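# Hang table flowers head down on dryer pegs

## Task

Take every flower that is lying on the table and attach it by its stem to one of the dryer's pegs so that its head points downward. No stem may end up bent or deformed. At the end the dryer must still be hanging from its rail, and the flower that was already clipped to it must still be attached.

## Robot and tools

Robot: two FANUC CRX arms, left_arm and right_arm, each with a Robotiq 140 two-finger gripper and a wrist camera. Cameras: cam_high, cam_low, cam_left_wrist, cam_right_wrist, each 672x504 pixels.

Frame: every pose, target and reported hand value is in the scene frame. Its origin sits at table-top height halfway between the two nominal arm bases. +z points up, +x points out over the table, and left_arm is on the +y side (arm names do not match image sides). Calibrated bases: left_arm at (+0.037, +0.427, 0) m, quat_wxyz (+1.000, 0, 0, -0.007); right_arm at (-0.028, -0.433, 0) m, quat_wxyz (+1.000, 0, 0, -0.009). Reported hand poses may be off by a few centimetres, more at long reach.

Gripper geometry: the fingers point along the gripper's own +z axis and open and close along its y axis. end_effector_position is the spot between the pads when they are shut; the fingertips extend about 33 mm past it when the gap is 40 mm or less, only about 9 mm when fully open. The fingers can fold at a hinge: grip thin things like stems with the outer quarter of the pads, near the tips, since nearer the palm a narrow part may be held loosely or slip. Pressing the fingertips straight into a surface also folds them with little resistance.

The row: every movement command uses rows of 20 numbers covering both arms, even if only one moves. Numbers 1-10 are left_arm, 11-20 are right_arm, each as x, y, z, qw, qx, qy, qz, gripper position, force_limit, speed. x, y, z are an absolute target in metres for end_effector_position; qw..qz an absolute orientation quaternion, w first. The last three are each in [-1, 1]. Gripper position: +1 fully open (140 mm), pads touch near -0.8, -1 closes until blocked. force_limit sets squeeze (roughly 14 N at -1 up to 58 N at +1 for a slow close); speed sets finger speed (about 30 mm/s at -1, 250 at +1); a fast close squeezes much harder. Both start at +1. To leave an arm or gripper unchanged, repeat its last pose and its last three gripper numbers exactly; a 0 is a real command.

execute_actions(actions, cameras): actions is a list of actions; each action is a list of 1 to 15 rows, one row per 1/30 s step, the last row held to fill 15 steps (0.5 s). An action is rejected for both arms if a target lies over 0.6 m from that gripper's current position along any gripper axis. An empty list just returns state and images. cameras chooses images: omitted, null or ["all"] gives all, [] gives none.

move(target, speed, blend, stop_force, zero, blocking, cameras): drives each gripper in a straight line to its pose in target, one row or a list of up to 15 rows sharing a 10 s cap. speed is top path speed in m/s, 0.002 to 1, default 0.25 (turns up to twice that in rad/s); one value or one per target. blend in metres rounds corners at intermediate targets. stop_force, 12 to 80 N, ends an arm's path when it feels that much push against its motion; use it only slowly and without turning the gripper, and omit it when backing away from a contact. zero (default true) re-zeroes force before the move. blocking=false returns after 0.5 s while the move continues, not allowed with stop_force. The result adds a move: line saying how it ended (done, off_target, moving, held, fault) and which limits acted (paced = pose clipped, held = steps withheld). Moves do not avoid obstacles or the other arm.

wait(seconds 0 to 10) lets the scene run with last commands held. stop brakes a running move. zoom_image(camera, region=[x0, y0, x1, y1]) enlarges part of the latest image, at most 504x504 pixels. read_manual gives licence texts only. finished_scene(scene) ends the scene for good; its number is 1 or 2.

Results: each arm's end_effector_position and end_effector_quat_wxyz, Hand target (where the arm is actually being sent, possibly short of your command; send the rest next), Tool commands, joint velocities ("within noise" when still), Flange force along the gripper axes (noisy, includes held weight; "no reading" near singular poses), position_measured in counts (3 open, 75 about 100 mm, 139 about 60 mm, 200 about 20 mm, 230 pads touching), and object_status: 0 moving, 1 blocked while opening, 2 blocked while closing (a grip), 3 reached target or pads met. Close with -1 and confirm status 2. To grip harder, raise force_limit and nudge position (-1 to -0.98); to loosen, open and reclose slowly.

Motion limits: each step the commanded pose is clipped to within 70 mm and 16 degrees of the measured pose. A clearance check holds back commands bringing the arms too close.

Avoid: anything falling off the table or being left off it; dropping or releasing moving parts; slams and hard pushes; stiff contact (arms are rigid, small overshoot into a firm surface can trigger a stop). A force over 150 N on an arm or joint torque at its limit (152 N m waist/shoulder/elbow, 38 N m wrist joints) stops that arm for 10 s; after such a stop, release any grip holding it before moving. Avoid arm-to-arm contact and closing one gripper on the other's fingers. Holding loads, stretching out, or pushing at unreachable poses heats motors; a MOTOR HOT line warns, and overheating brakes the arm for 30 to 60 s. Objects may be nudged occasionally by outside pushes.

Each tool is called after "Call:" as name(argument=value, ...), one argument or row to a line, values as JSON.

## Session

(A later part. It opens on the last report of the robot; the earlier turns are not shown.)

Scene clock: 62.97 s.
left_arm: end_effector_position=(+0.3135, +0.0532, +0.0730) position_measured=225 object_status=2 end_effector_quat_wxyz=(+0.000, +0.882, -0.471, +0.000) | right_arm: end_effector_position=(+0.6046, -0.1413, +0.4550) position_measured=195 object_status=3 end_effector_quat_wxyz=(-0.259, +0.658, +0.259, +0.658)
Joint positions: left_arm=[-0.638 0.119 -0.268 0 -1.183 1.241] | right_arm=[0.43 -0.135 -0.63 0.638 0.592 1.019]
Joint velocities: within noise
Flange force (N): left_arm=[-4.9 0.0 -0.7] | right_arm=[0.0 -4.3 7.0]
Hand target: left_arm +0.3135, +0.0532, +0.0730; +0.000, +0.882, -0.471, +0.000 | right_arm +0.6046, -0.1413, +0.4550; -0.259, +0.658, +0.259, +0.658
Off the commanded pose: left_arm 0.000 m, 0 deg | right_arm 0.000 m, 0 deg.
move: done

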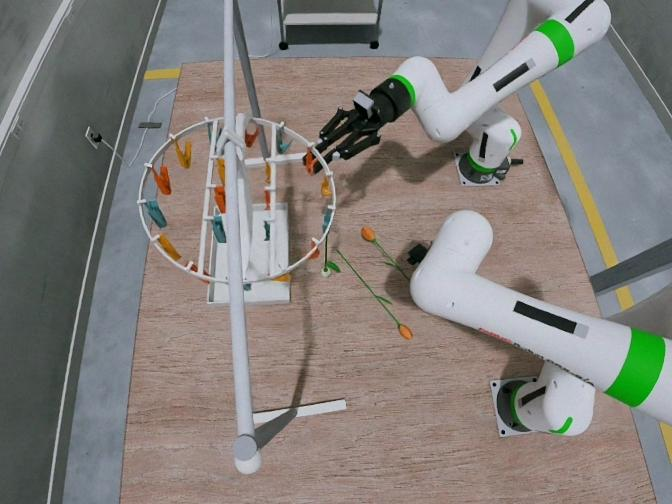

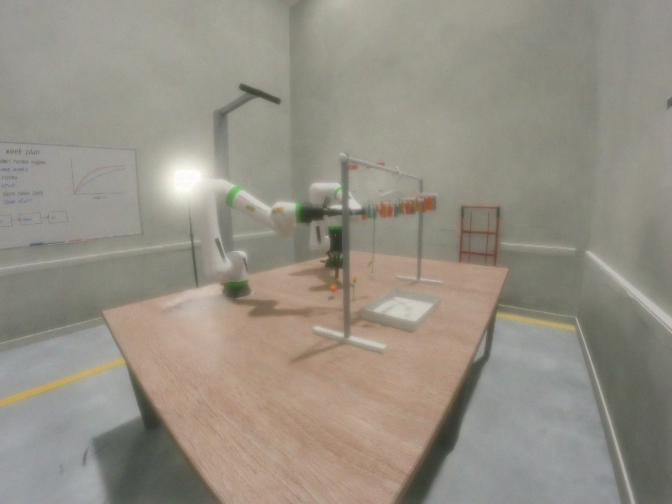

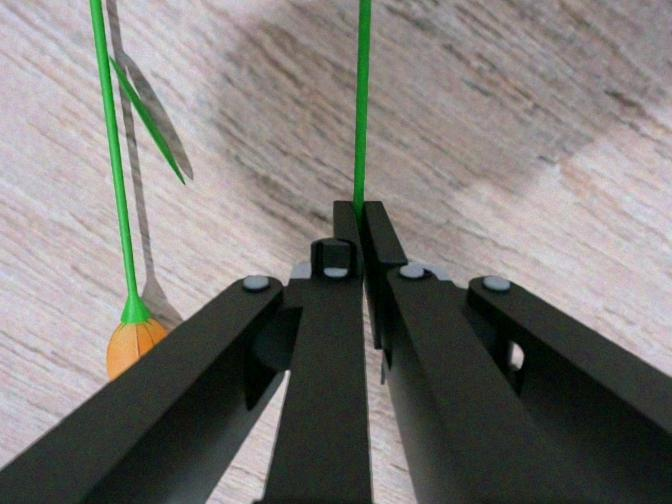

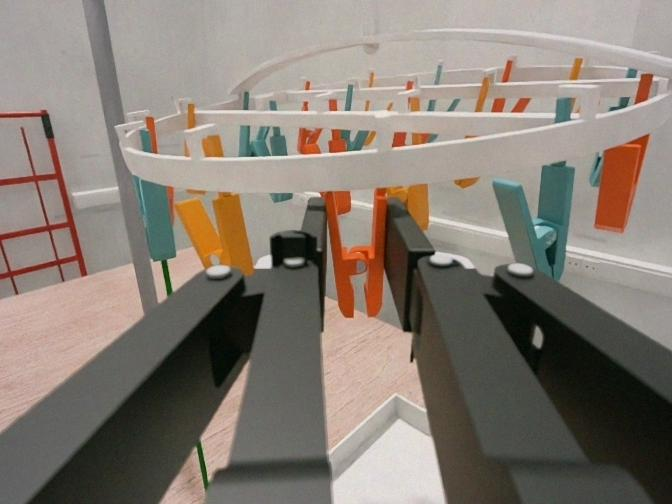

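Call:
move(
  target=[
    [0.3135, 0.0532, 0.20, 0, 0.8821, -0.4710, 0, -1, -1, -1, 0.6046, -0.1413, 0.455, -0.2592, 0.6579, 0.2592, 0.6579, -0.52, -1, -1],
    [0.30, 0.09, 0.33, 0, 0.1736, 0.9848, 0, -1, -1, -1, 0.6046, -0.1413, 0.455, -0.2592, 0.6579, 0.2592, 0.6579, -0.52, -1, -1],
  ],
  speed=0.22,
  blend=0.03,
)

Scene clock: 70.93 s.
left_arm: end_effector_position=(+0.3000, +0.0900, +0.3300) position_measured=225 object_status=2 end_effector_quat_wxyz=(+0.000, +0.174, +0.985, +0.000) | right_arm: end_effector_position=(+0.6046, -0.1413, +0.4550) position_measured=195 object_status=3 end_effector_quat_wxyz=(-0.259, +0.658, +0.259, +0.658)
Joint positions: left_arm=[-0.586 -0.03 0.185 0 -1.786 -1.32] | right_arm=[0.43 -0.135 -0.63 0.638 0.592 1.019]
Joint velocities: within noise
Flange force (N): left_arm=[4.2 2.8 2.2] | right_arm=[-0.1 -4.0 6.4]
Hand target: left_arm +0.3000, +0.0900, +0.3300; +0.000, +0.174, +0.985, +0.000 | right_arm +0.6046, -0.1413, +0.4550; -0.259, +0.658, +0.259, +0.658
Off the commanded pose: left_arm 0.000 m, 0 deg | right_arm 0.000 m, 0 deg.
move: done

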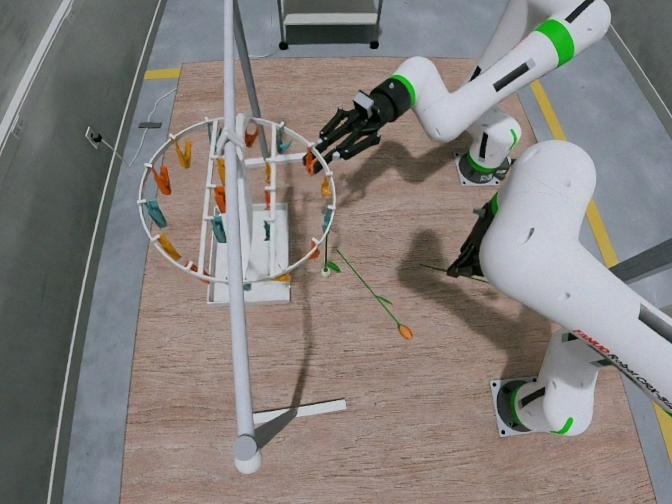

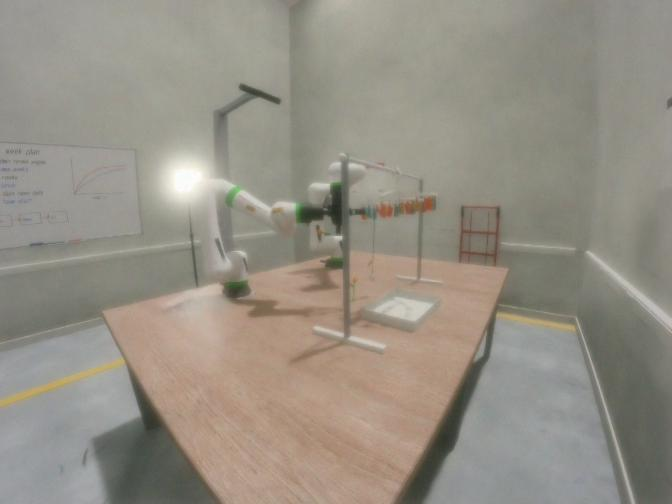

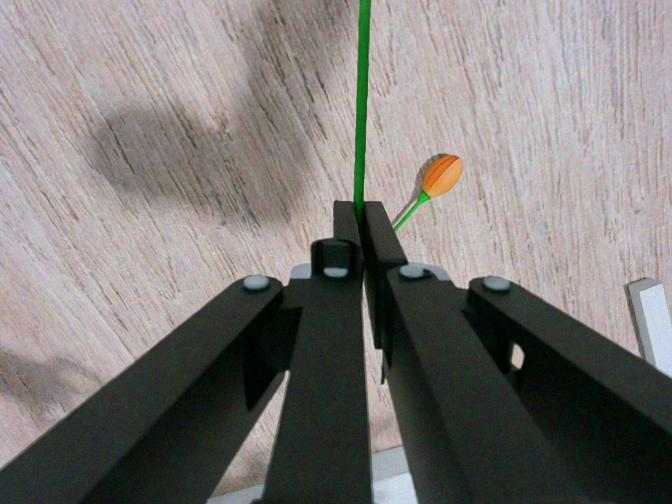

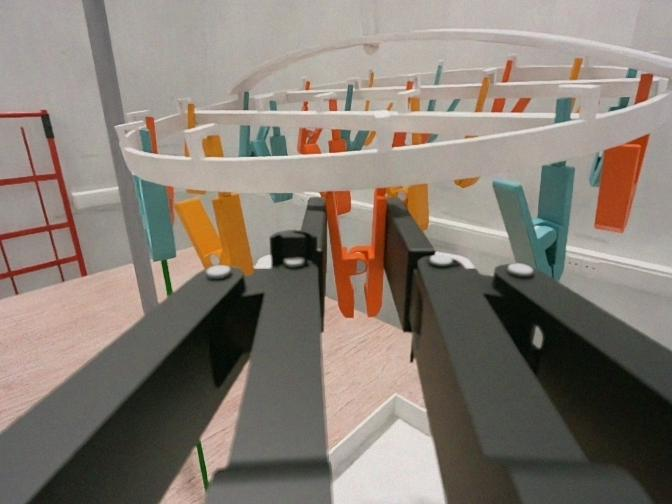

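Call:
move(
  target=[
    [0.36, 0.10, 0.37, 0.6964, 0.1228, 0.6964, -0.1228, -1, -1, -1, 0.6046, -0.1413, 0.455, -0.2592, 0.6579, 0.2592, 0.6579, -0.52, -1, -1],
    [0.50, -0.05, 0.33, 0.6964, 0.1228, 0.6964, -0.1228, -1, -1, -1, 0.6046, -0.1413, 0.455, -0.2592, 0.6579, 0.2592, 0.6579, -0.52, -1, -1],
  ],
  speed=0.22,
  blend=0.02,
)

Scene clock: 76.07 s.
left_arm: end_effector_position=(+0.5000, -0.0500, +0.3300) position_measured=225 object_status=2 end_effector_quat_wxyz=(+0.696, +0.123, +0.696, -0.123) | right_arm: end_effector_position=(+0.6046, -0.1413, +0.4550) position_measured=195 object_status=3 end_effector_quat_wxyz=(-0.259, +0.658, +0.259, +0.658)
Joint positions: left_arm=[-1.292 0.037 -0.309 -1.806 -0.997 0.416] | right_arm=[0.43 -0.135 -0.63 0.638 0.592 1.019]
Joint velocities: within noise
Flange force (N): left_arm=[-1.1 3.1 -3.6] | right_arm=[0.0 -4.3 6.8]
Hand target: left_arm +0.5000, -0.0500, +0.3300; +0.696, +0.123, +0.696, -0.123 | right_arm +0.6046, -0.1413, +0.4550; -0.259, +0.658, +0.259, +0.658
Off the commanded pose: left_arm 0.000 m, 0 deg | right_arm 0.000 m, 0 deg.
move: done

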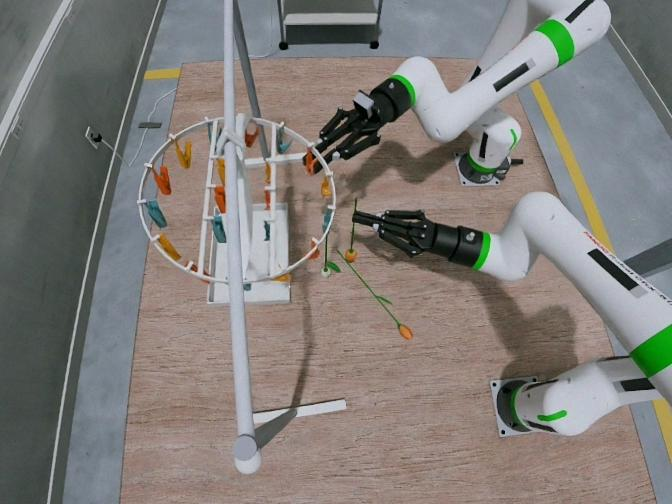

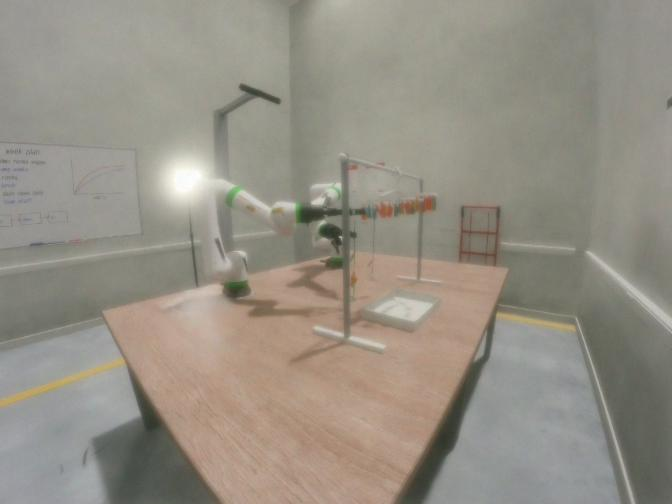

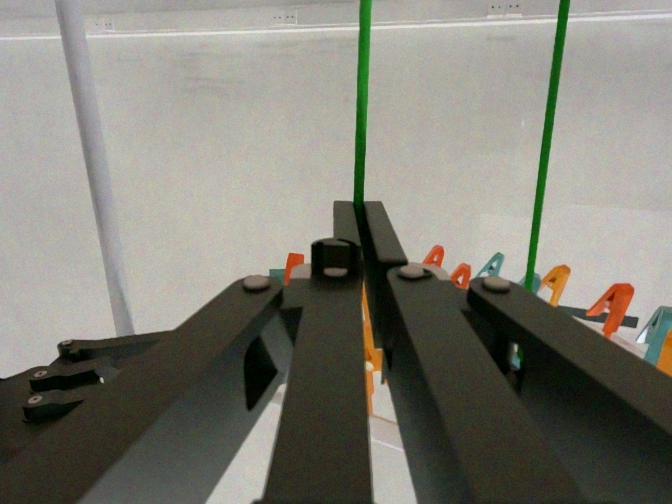

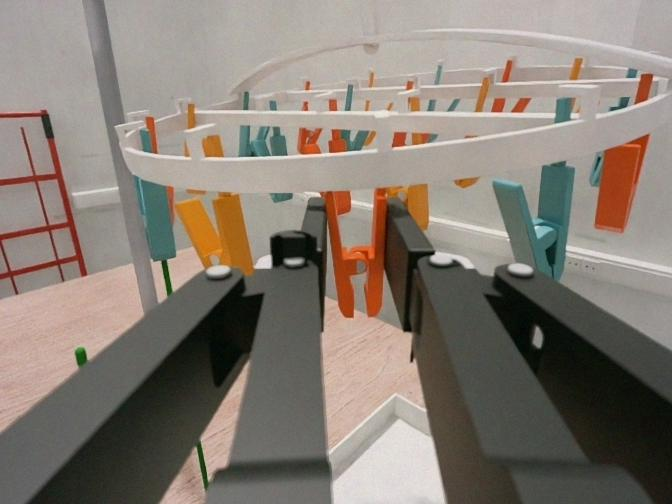

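Call:
move(
  target=[
    [0.50, -0.05, 0.314, 0.6964, 0.1228, 0.6964, -0.1228, -1, -1, -1, 0.6046, -0.1413, 0.455, -0.2592, 0.6579, 0.2592, 0.6579, -0.52, -1, -1],
    [0.5917, -0.1195, 0.314, 0.6964, 0.1228, 0.6964, -0.1228, -1, -1, -1, 0.6046, -0.1413, 0.455, -0.2592, 0.6579, 0.2592, 0.6579, -0.52, -1, -1],
  ],
  speed=0.08,
  blend=0.005,
)

Call:
zoom_image(
  camera="cam_right_wrist",
  region=[240, 160, 440, 460],
)

Call:
zoom_image(
  camera="cam_high",
  region=[270, 100, 420, 250],
)

Call:
zoom_image(
  camera="cam_low",
  region=[310, 170, 450, 310],
)

Scene clock: 78.97 s.
left_arm: end_effector_position=(+0.5917, -0.1195, +0.3141) position_measured=225 object_status=2 end_effector_quat_wxyz=(+0.696, +0.123, +0.696, -0.123) | right_arm: end_effector_position=(+0.6046, -0.1413, +0.4550) position_measured=195 object_status=3 end_effector_quat_wxyz=(-0.259, +0.658, +0.259, +0.658)
Joint positions: left_arm=[-1.162 0.286 -0.065 -1.878 -0.881 0.462] | right_arm=[0.43 -0.135 -0.63 0.638 0.592 1.019]
Joint velocities: within noise
Flange force (N): left_arm=[-3.2 4.2 -4.5] | right_arm=[-0.3 -4.0 7.3]
Hand target: left_arm +0.5917, -0.1195, +0.3140; +0.696, +0.123, +0.696, -0.123 | right_arm +0.6046, -0.1413, +0.4550; -0.259, +0.658, +0.259, +0.658
Off the commanded pose: left_arm 0.000 m, 0 deg | right_arm 0.000 m, 0 deg.
move: done

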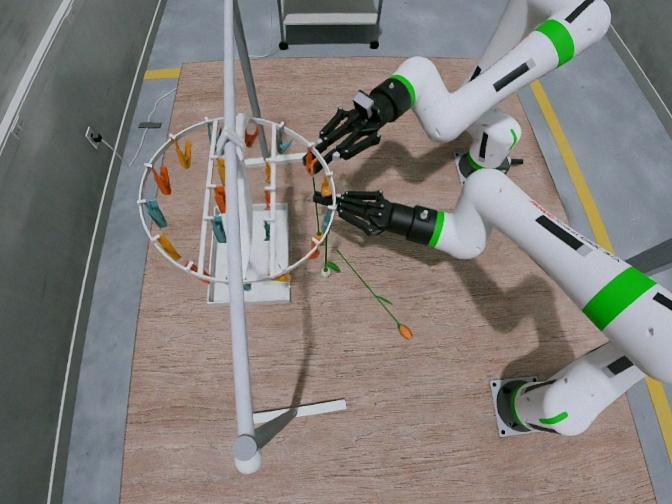

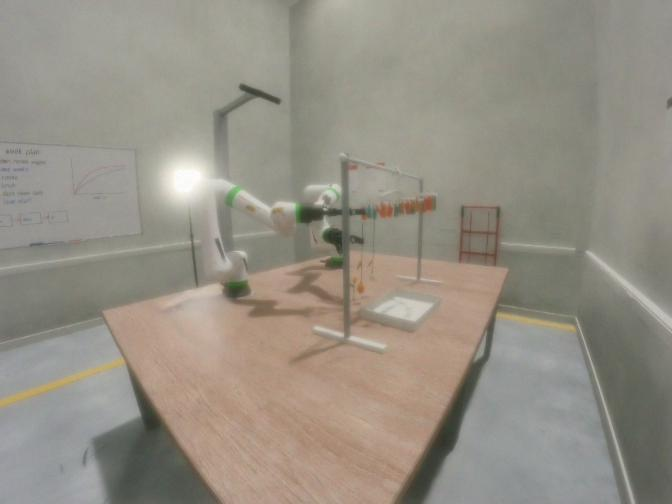

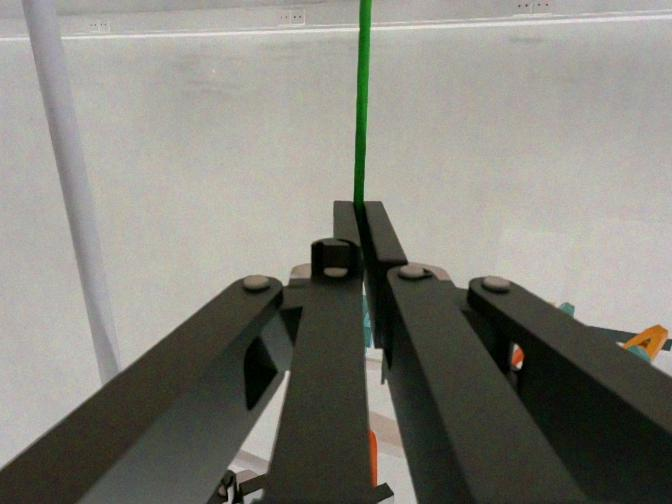

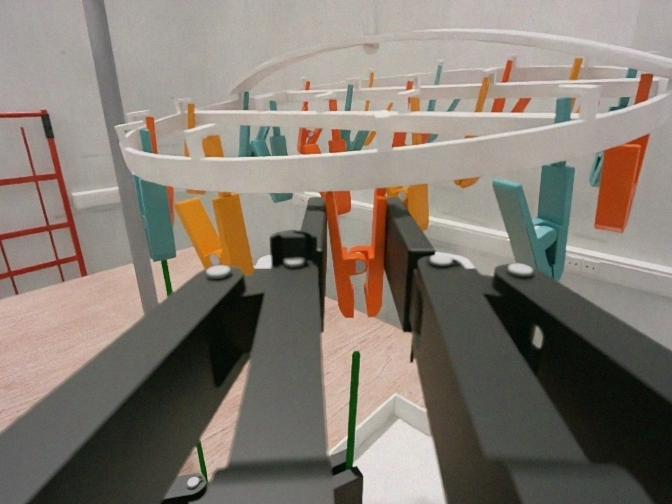

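Scaled by 1.680 from the camera's 672x504 image, which has a finer 960x720 frame.

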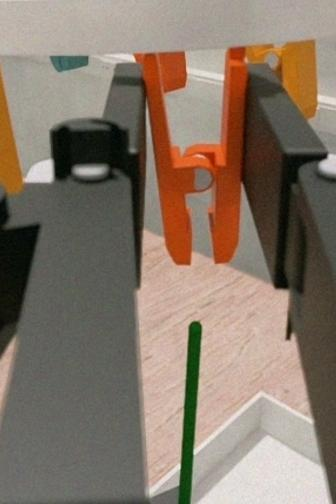

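Scaled by 3.360 from the camera's 672x504 image, which has a finer 960x720 frame.

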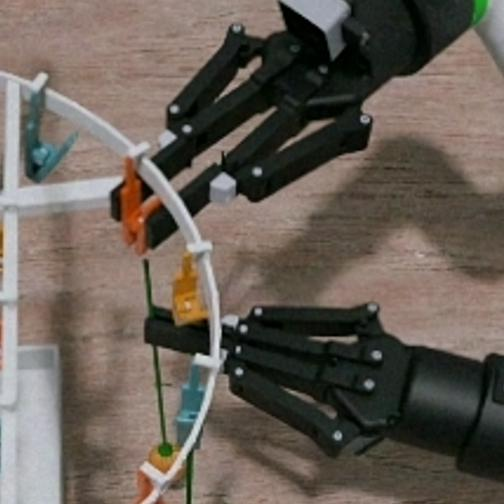

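Scaled by 3.600 from the camera's 672x504 image, which has a finer 960x720 frame.

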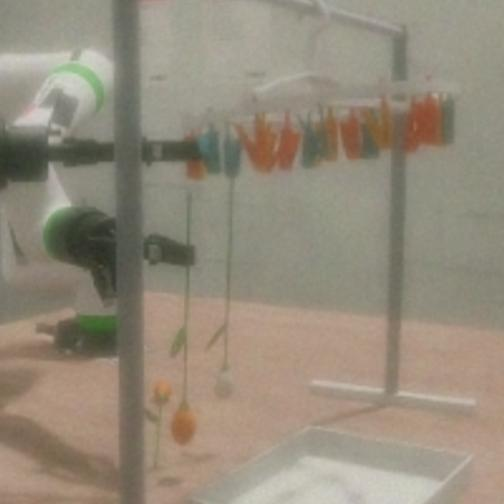

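Call:
zoom_image(
  camera="cam_low",
  region=[345, 190, 395, 240],
)

Call:
zoom_image(
  camera="cam_right_wrist",
  region=[300, 170, 420, 380],
)

Call:
zoom_image(
  camera="cam_high",
  region=[290, 130, 350, 190],
)

Scaled by 10.080 from the camera's 672x504 image, which has a finer 960x720 frame.

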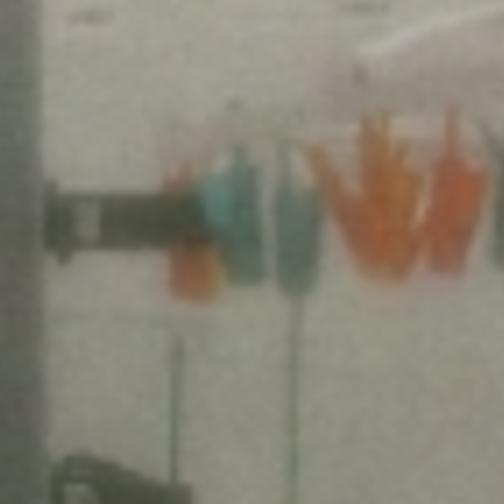

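Scaled by 2.400 from the camera's 672x504 image, which has a finer 960x720 frame.

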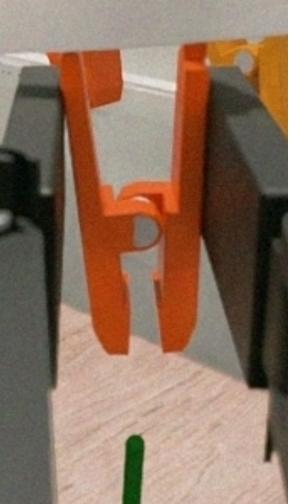

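Scaled by 8.400 from the camera's 672x504 image, which has a finer 960x720 frame.

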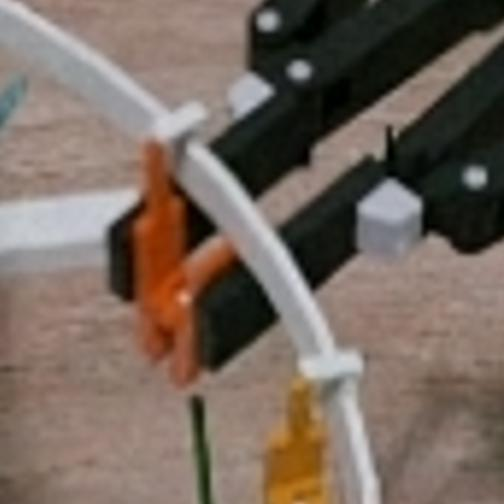

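Call:
move(
  target=[0.5917, -0.1195, 0.314, 0.6964, 0.1228, 0.6964, -0.1228, -1, -1, -1, 0.6046, -0.1413, 0.455, -0.2592, 0.6579, 0.2592, 0.6579, -0.57, -1, -1],
  speed=0.05,
  cameras=["cam_right_wrist"],
)

Call:
move(
  target=[0.5922, -0.1190, 0.334, 0.6964, 0.1228, 0.6964, -0.1228, -1, -1, -1, 0.6046, -0.1413, 0.455, -0.2592, 0.6579, 0.2592, 0.6579, -0.57, -1, -1],
  speed=0.04,
  cameras=["cam_right_wrist", "cam_high", "cam_low"],
)

Call:
zoom_image(
  camera="cam_right_wrist",
  region=[300, 170, 420, 380],
)

Call:
zoom_image(
  camera="cam_high",
  region=[290, 130, 350, 190],
)

Call:
zoom_image(
  camera="cam_low",
  region=[345, 190, 395, 240],
)

Scene clock: 82.77 s.
left_arm: end_effector_position=(+0.5917, -0.1195, +0.3140) position_measured=225 object_status=2 end_effector_quat_wxyz=(+0.696, +0.123, +0.696, -0.123) | right_arm: end_effector_position=(+0.6046, -0.1413, +0.4550) position_measured=196 object_status=2 end_effector_quat_wxyz=(-0.259, +0.658, +0.259, +0.658)
Joint positions: left_arm=[-1.162 0.286 -0.065 -1.878 -0.881 0.462] | right_arm=[0.43 -0.135 -0.63 0.638 0.592 1.019]
Joint velocities: within noise
Flange force (N): left_arm=[-2.7 3.7 -4.4] | right_arm=[0.1 -4.3 7.6]
Hand target: left_arm +0.5917, -0.1195, +0.3140; +0.696, +0.123, +0.696, -0.123 | right_arm +0.6046, -0.1413, +0.4550; -0.259, +0.658, +0.259, +0.658
Off the commanded pose: left_arm 0.000 m, 0 deg | right_arm 0.000 m, 0 deg.
move: done
Images, in order (width x height): cam_right_wrist 672x504.

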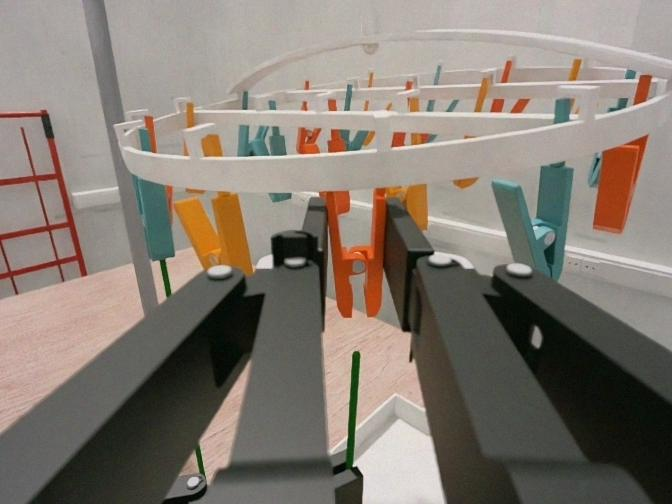

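Scene clock: 83.57 s.
left_arm: end_effector_position=(+0.5922, -0.1190, +0.3340) position_measured=225 object_status=2 end_effector_quat_wxyz=(+0.696, +0.123, +0.696, -0.123) | right_arm: end_effector_position=(+0.6046, -0.1413, +0.4550) position_measured=196 object_status=2 end_effector_quat_wxyz=(-0.259, +0.658, +0.259, +0.658)
Joint positions: left_arm=[-1.152 0.256 -0.046 -1.844 -0.858 0.405] | right_arm=[0.43 -0.135 -0.63 0.638 0.592 1.019]
Joint velocities: within noise
Flange force (N): left_arm=[-2.5 4.2 -4.5] | right_arm=[-0.3 -3.8 6.7]
Hand target: left_arm +0.5922, -0.1190, +0.3340; +0.696, +0.123, +0.696, -0.123 | right_arm +0.6046, -0.1413, +0.4550; -0.259, +0.658, +0.259, +0.658
Off the commanded pose: left_arm 0.000 m, 0 deg | right_arm 0.000 m, 0 deg.
move: done
Images, in order (width x height): cam_high 672x504, cam_low 672x504, cam_right_wrist 672x504.

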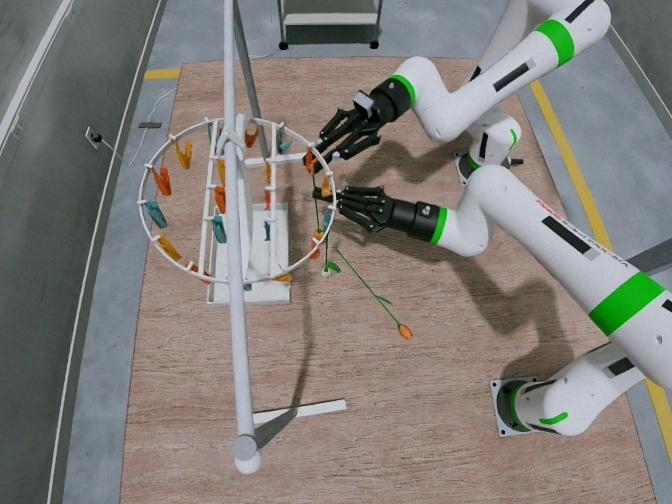

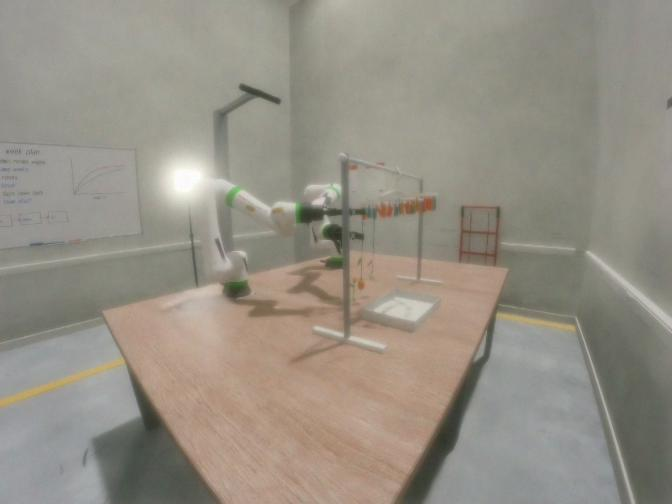

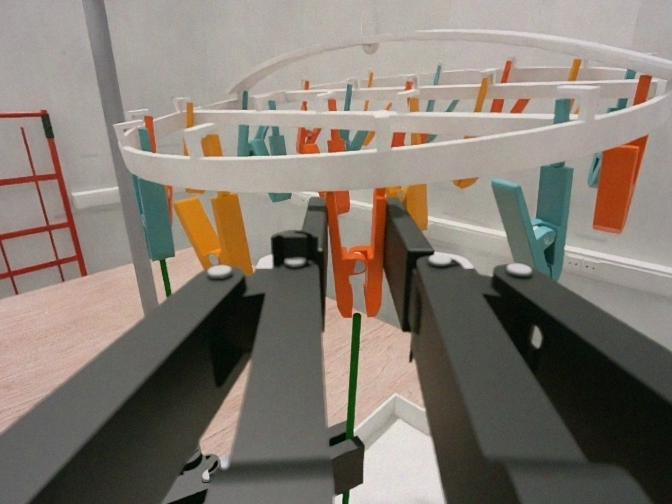

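Scaled by 2.400 from the camera's 672x504 image, which has a finer 960x720 frame.

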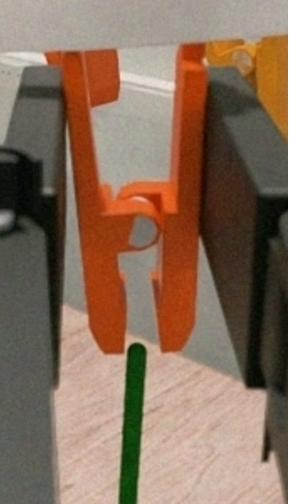

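Scaled by 8.400 from the camera's 672x504 image, which has a finer 960x720 frame.

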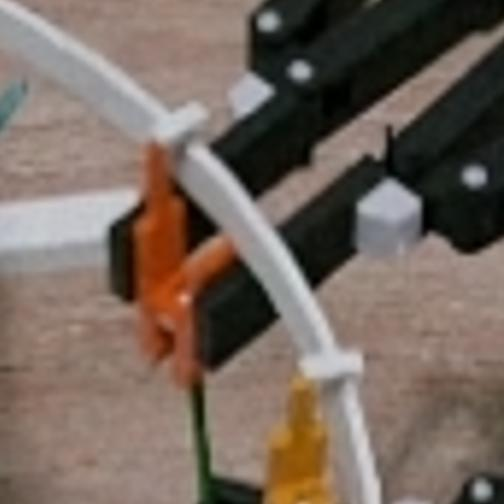

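Scaled by 10.080 from the camera's 672x504 image, which has a finer 960x720 frame.

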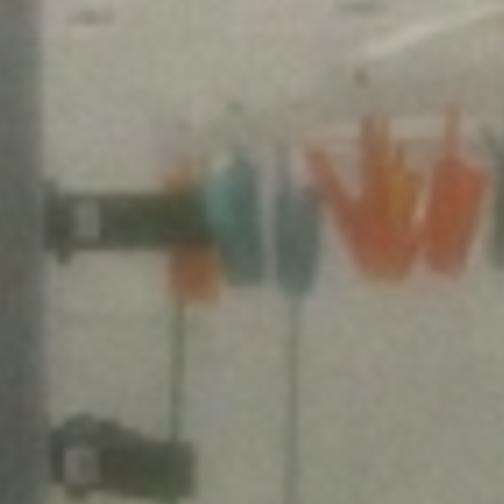

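Call:
move(
  target=[
    [0.5944, -0.1171, 0.334, 0.6964, 0.1228, 0.6964, -0.1228, -1, -1, -1, 0.6046, -0.1413, 0.455, -0.2592, 0.6579, 0.2592, 0.6579, -0.57, -1, -1],
    [0.5944, -0.1171, 0.345, 0.6964, 0.1228, 0.6964, -0.1228, -1, -1, -1, 0.6046, -0.1413, 0.455, -0.2592, 0.6579, 0.2592, 0.6579, -0.57, -1, -1],
  ],
  speed=0.03,
  cameras=["cam_right_wrist", "cam_high", "cam_low"],
)

Call:
zoom_image(
  camera="cam_right_wrist",
  region=[300, 170, 420, 380],
)

Call:
zoom_image(
  camera="cam_low",
  region=[345, 190, 395, 240],
)

Scene clock: 84.73 s.
left_arm: end_effector_position=(+0.5944, -0.1171, +0.3450) position_measured=225 object_status=2 end_effector_quat_wxyz=(+0.696, +0.123, +0.696, -0.123) | right_arm: end_effector_position=(+0.6046, -0.1413, +0.4550) position_measured=196 object_status=2 end_effector_quat_wxyz=(-0.259, +0.658, +0.259, +0.658)
Joint positions: left_arm=[-1.142 0.239 -0.037 -1.827 -0.842 0.375] | right_arm=[0.43 -0.135 -0.63 0.638 0.592 1.019]
Joint velocities: within noise
Flange force (N): left_arm=[-2.9 4.0 -4.8] | right_arm=[-0.3 -3.7 7.4]
Hand target: left_arm +0.5944, -0.1171, +0.3450; +0.696, +0.123, +0.696, -0.123 | right_arm +0.6046, -0.1413, +0.4550; -0.259, +0.658, +0.259, +0.658
Off the commanded pose: left_arm 0.000 m, 0 deg | right_arm 0.000 m, 0 deg.
move: done
Images, in order (width x height): cam_high 672x504, cam_low 672x504, cam_right_wrist 672x504.

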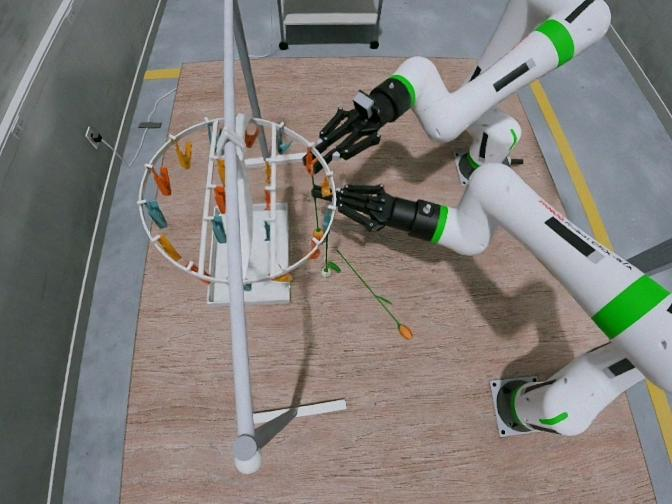

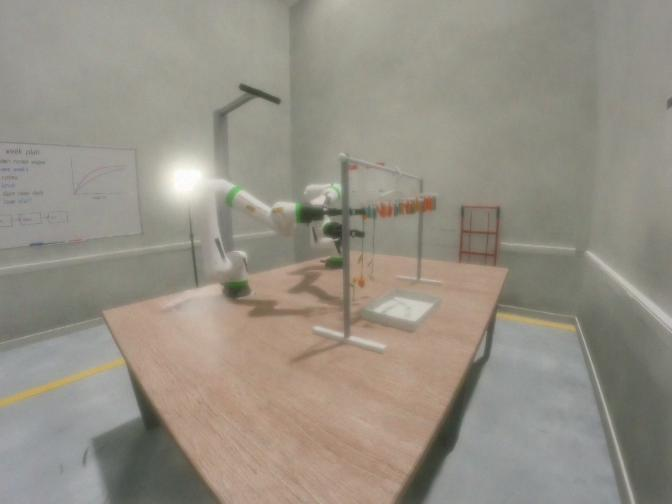

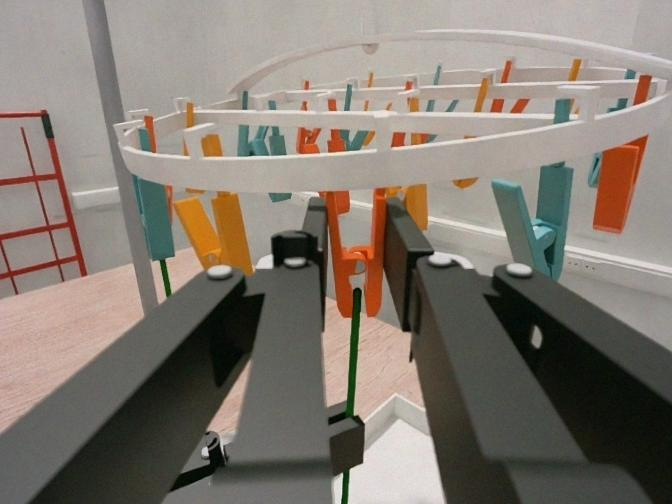

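Scaled by 2.400 from the camera's 672x504 image, which has a finer 960x720 frame.

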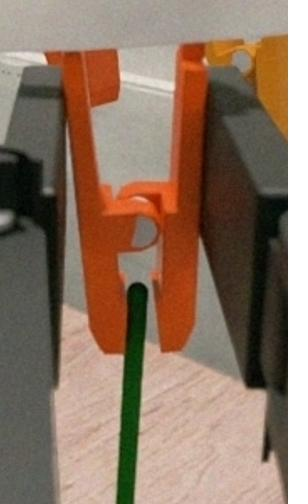

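Scaled by 10.080 from the camera's 672x504 image, which has a finer 960x720 frame.

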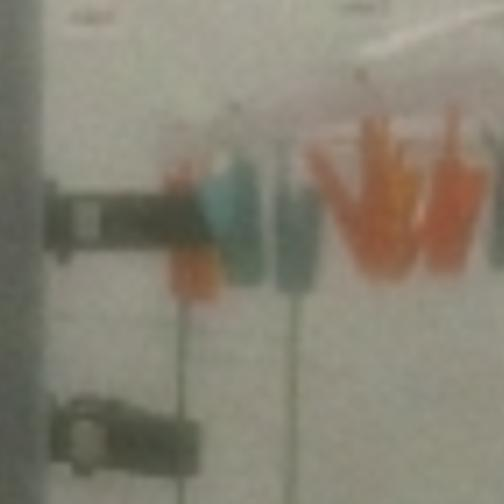

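Call:
move(
  target=[0.5944, -0.1171, 0.348, 0.6964, 0.1228, 0.6964, -0.1228, -1, -1, -1, 0.6046, -0.1413, 0.455, -0.2592, 0.6579, 0.2592, 0.6579, -0.57, -1, -1],
  speed=0.03,
  cameras=[],
)

Call:
move(
  target=[0.5944, -0.1171, 0.348, 0.6964, 0.1228, 0.6964, -0.1228, -1, -1, -1, 0.6046, -0.1413, 0.455, -0.2592, 0.6579, 0.2592, 0.6579, -0.48, -1, -1],
  speed=0.03,
  cameras=["cam_right_wrist", "cam_high", "cam_low"],
)

Call:
zoom_image(
  camera="cam_right_wrist",
  region=[300, 170, 420, 380],
)

Call:
zoom_image(
  camera="cam_low",
  region=[345, 190, 395, 240],
)

Scene clock: 86.33 s.
left_arm: end_effector_position=(+0.5944, -0.1171, +0.3480) position_measured=225 object_status=2 end_effector_quat_wxyz=(+0.696, +0.123, +0.696, -0.123) | right_arm: end_effector_position=(+0.6046, -0.1413, +0.4550) position_measured=196 object_status=2 end_effector_quat_wxyz=(-0.259, +0.658, +0.259, +0.658)
Joint positions: left_arm=[-1.14 0.235 -0.034 -1.821 -0.839 0.366] | right_arm=[0.43 -0.135 -0.63 0.638 0.592 1.019]
Joint velocities: within noise
Flange force (N): left_arm=[-2.3 4.2 -4.9] | right_arm=[-0.5 -4.2 7.0]
Hand target: left_arm +0.5944, -0.1171, +0.3480; +0.696, +0.123, +0.696, -0.123 | right_arm +0.6046, -0.1413, +0.4550; -0.259, +0.658, +0.259, +0.658
Off the commanded pose: left_arm 0.000 m, 0 deg | right_arm 0.000 m, 0 deg.
move: done
No camera images: "cameras" was empty.

Scene clock: 86.83 s.
left_arm: end_effector_position=(+0.5944, -0.1171, +0.3480) position_measured=225 object_status=2 end_effector_quat_wxyz=(+0.696, +0.123, +0.696, -0.123) | right_arm: end_effector_position=(+0.6046, -0.1413, +0.4550) position_measured=190 object_status=3 end_effector_quat_wxyz=(-0.259, +0.658, +0.259, +0.658)
Joint positions: left_arm=[-1.14 0.235 -0.034 -1.821 -0.839 0.366] | right_arm=[0.43 -0.135 -0.63 0.638 0.592 1.019]
Joint velocities: within noise
Flange force (N): left_arm=[-2.4 3.9 -4.4] | right_arm=[-0.4 -4.0 7.6]
Hand target: left_arm +0.5944, -0.1171, +0.3480; +0.696, +0.123, +0.696, -0.123 | right_arm +0.6046, -0.1413, +0.4550; -0.259, +0.658, +0.259, +0.658
Off the commanded pose: left_arm 0.000 m, 0 deg | right_arm 0.000 m, 0 deg.
move: done
Images, in order (width x height): cam_high 672x504, cam_low 672x504, cam_right_wrist 672x504.

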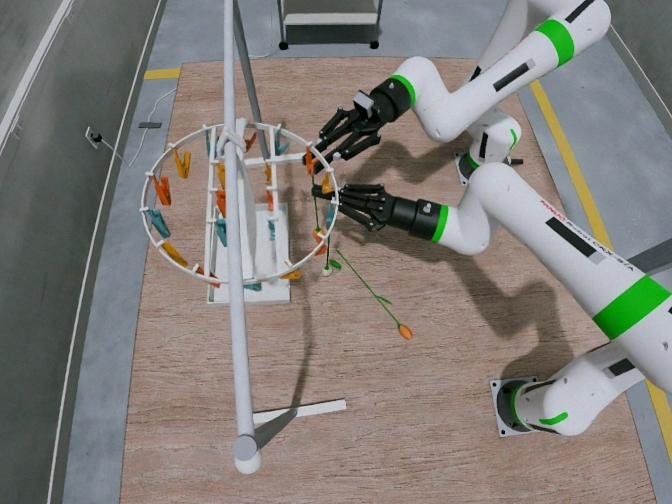

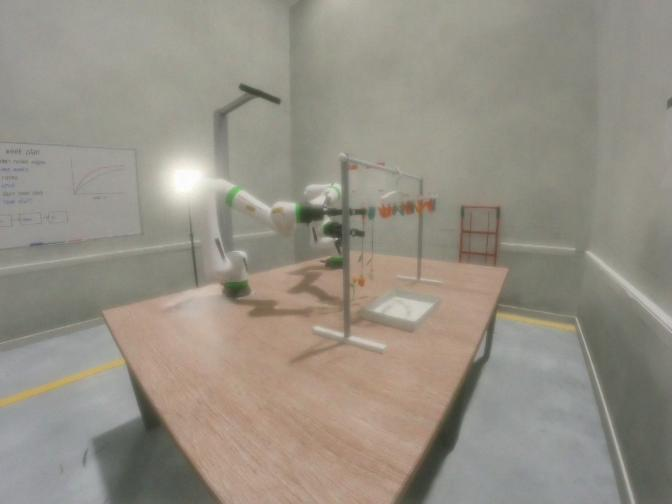

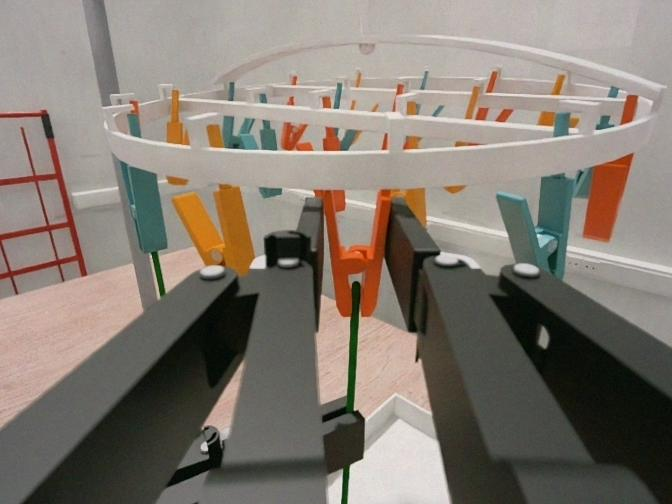

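Scaled by 2.400 from the camera's 672x504 image, which has a finer 960x720 frame.

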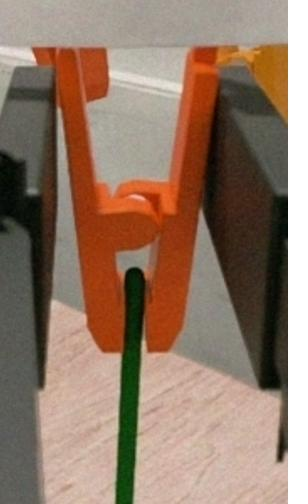

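Scaled by 10.080 from the camera's 672x504 image, which has a finer 960x720 frame.

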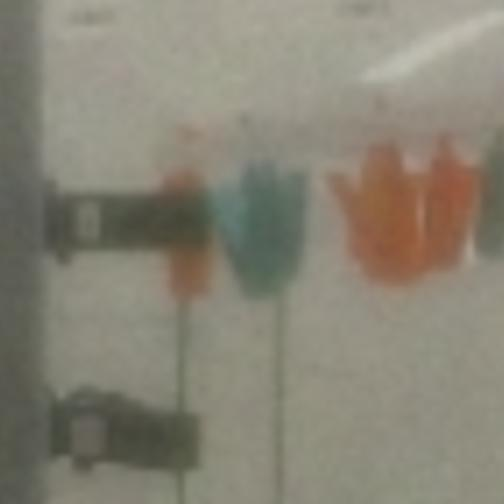

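Call:
move(
  target=[0.5944, -0.1171, 0.348, 0.6964, 0.1228, 0.6964, -0.1228, -1, -1, -1, 0.6046, -0.1413, 0.455, -0.2592, 0.6579, 0.2592, 0.6579, -0.44, -1, -1],
  speed=0.03,
  cameras=["cam_right_wrist", "cam_high", "cam_low"],
)

Call:
zoom_image(
  camera="cam_right_wrist",
  region=[280, 150, 420, 390],
)

Call:
zoom_image(
  camera="cam_high",
  region=[290, 130, 350, 190],
)

Scene clock: 87.57 s.
left_arm: end_effector_position=(+0.5944, -0.1171, +0.3480) position_measured=225 object_status=2 end_effector_quat_wxyz=(+0.696, +0.123, +0.696, -0.123) | right_arm: end_effector_position=(+0.6046, -0.1413, +0.4550) position_measured=185 object_status=3 end_effector_quat_wxyz=(-0.259, +0.658, +0.259, +0.658)
Joint positions: left_arm=[-1.14 0.235 -0.034 -1.821 -0.839 0.366] | right_arm=[0.43 -0.135 -0.63 0.638 0.592 1.019]
Joint velocities: within noise
Flange force (N): left_arm=[-2.5 3.8 -4.0] | right_arm=[-0.2 -4.4 6.6]
Hand target: left_arm +0.5944, -0.1171, +0.3480; +0.696, +0.123, +0.696, -0.123 | right_arm +0.6046, -0.1413, +0.4550; -0.259, +0.658, +0.259, +0.658
Off the commanded pose: left_arm 0.000 m, 0 deg | right_arm 0.000 m, 0 deg.
move: done
Images, in order (width x height): cam_high 672x504, cam_low 672x504, cam_right_wrist 672x504.

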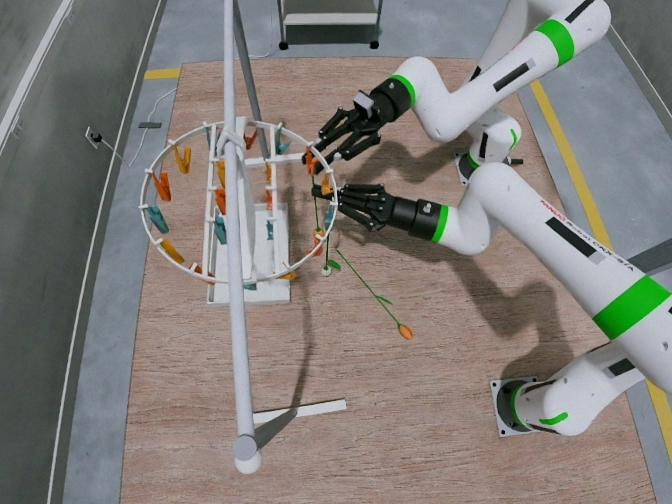

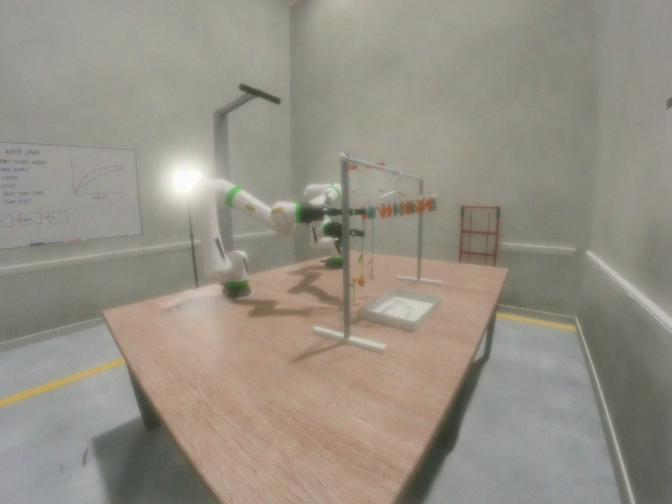

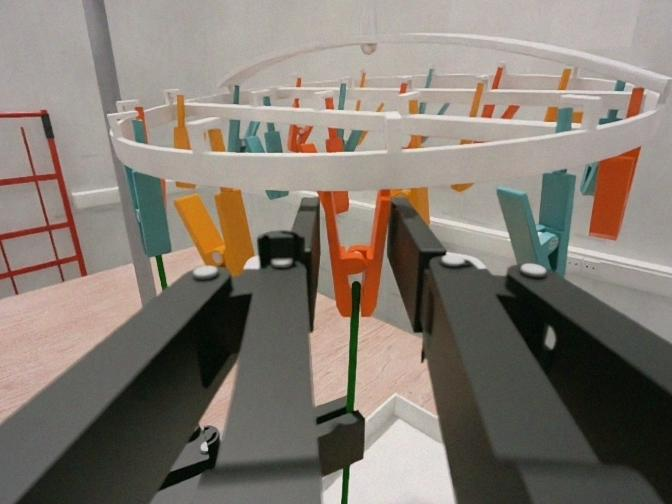

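Scaled by 2.100 from the camera's 672x504 image, which has a finer 960x720 frame.

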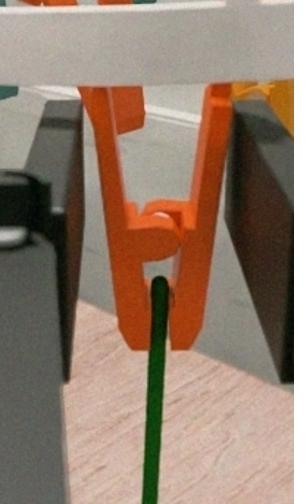

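Scaled by 8.400 from the camera's 672x504 image, which has a finer 960x720 frame.

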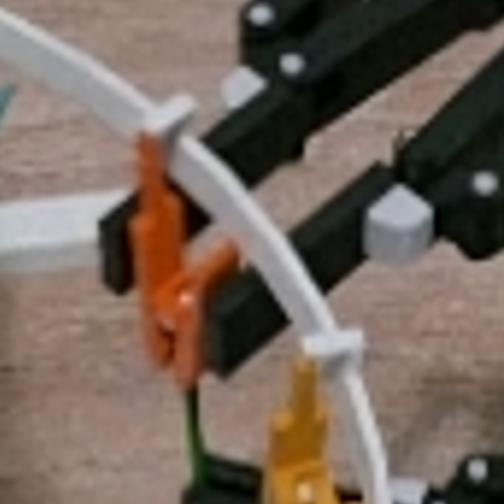

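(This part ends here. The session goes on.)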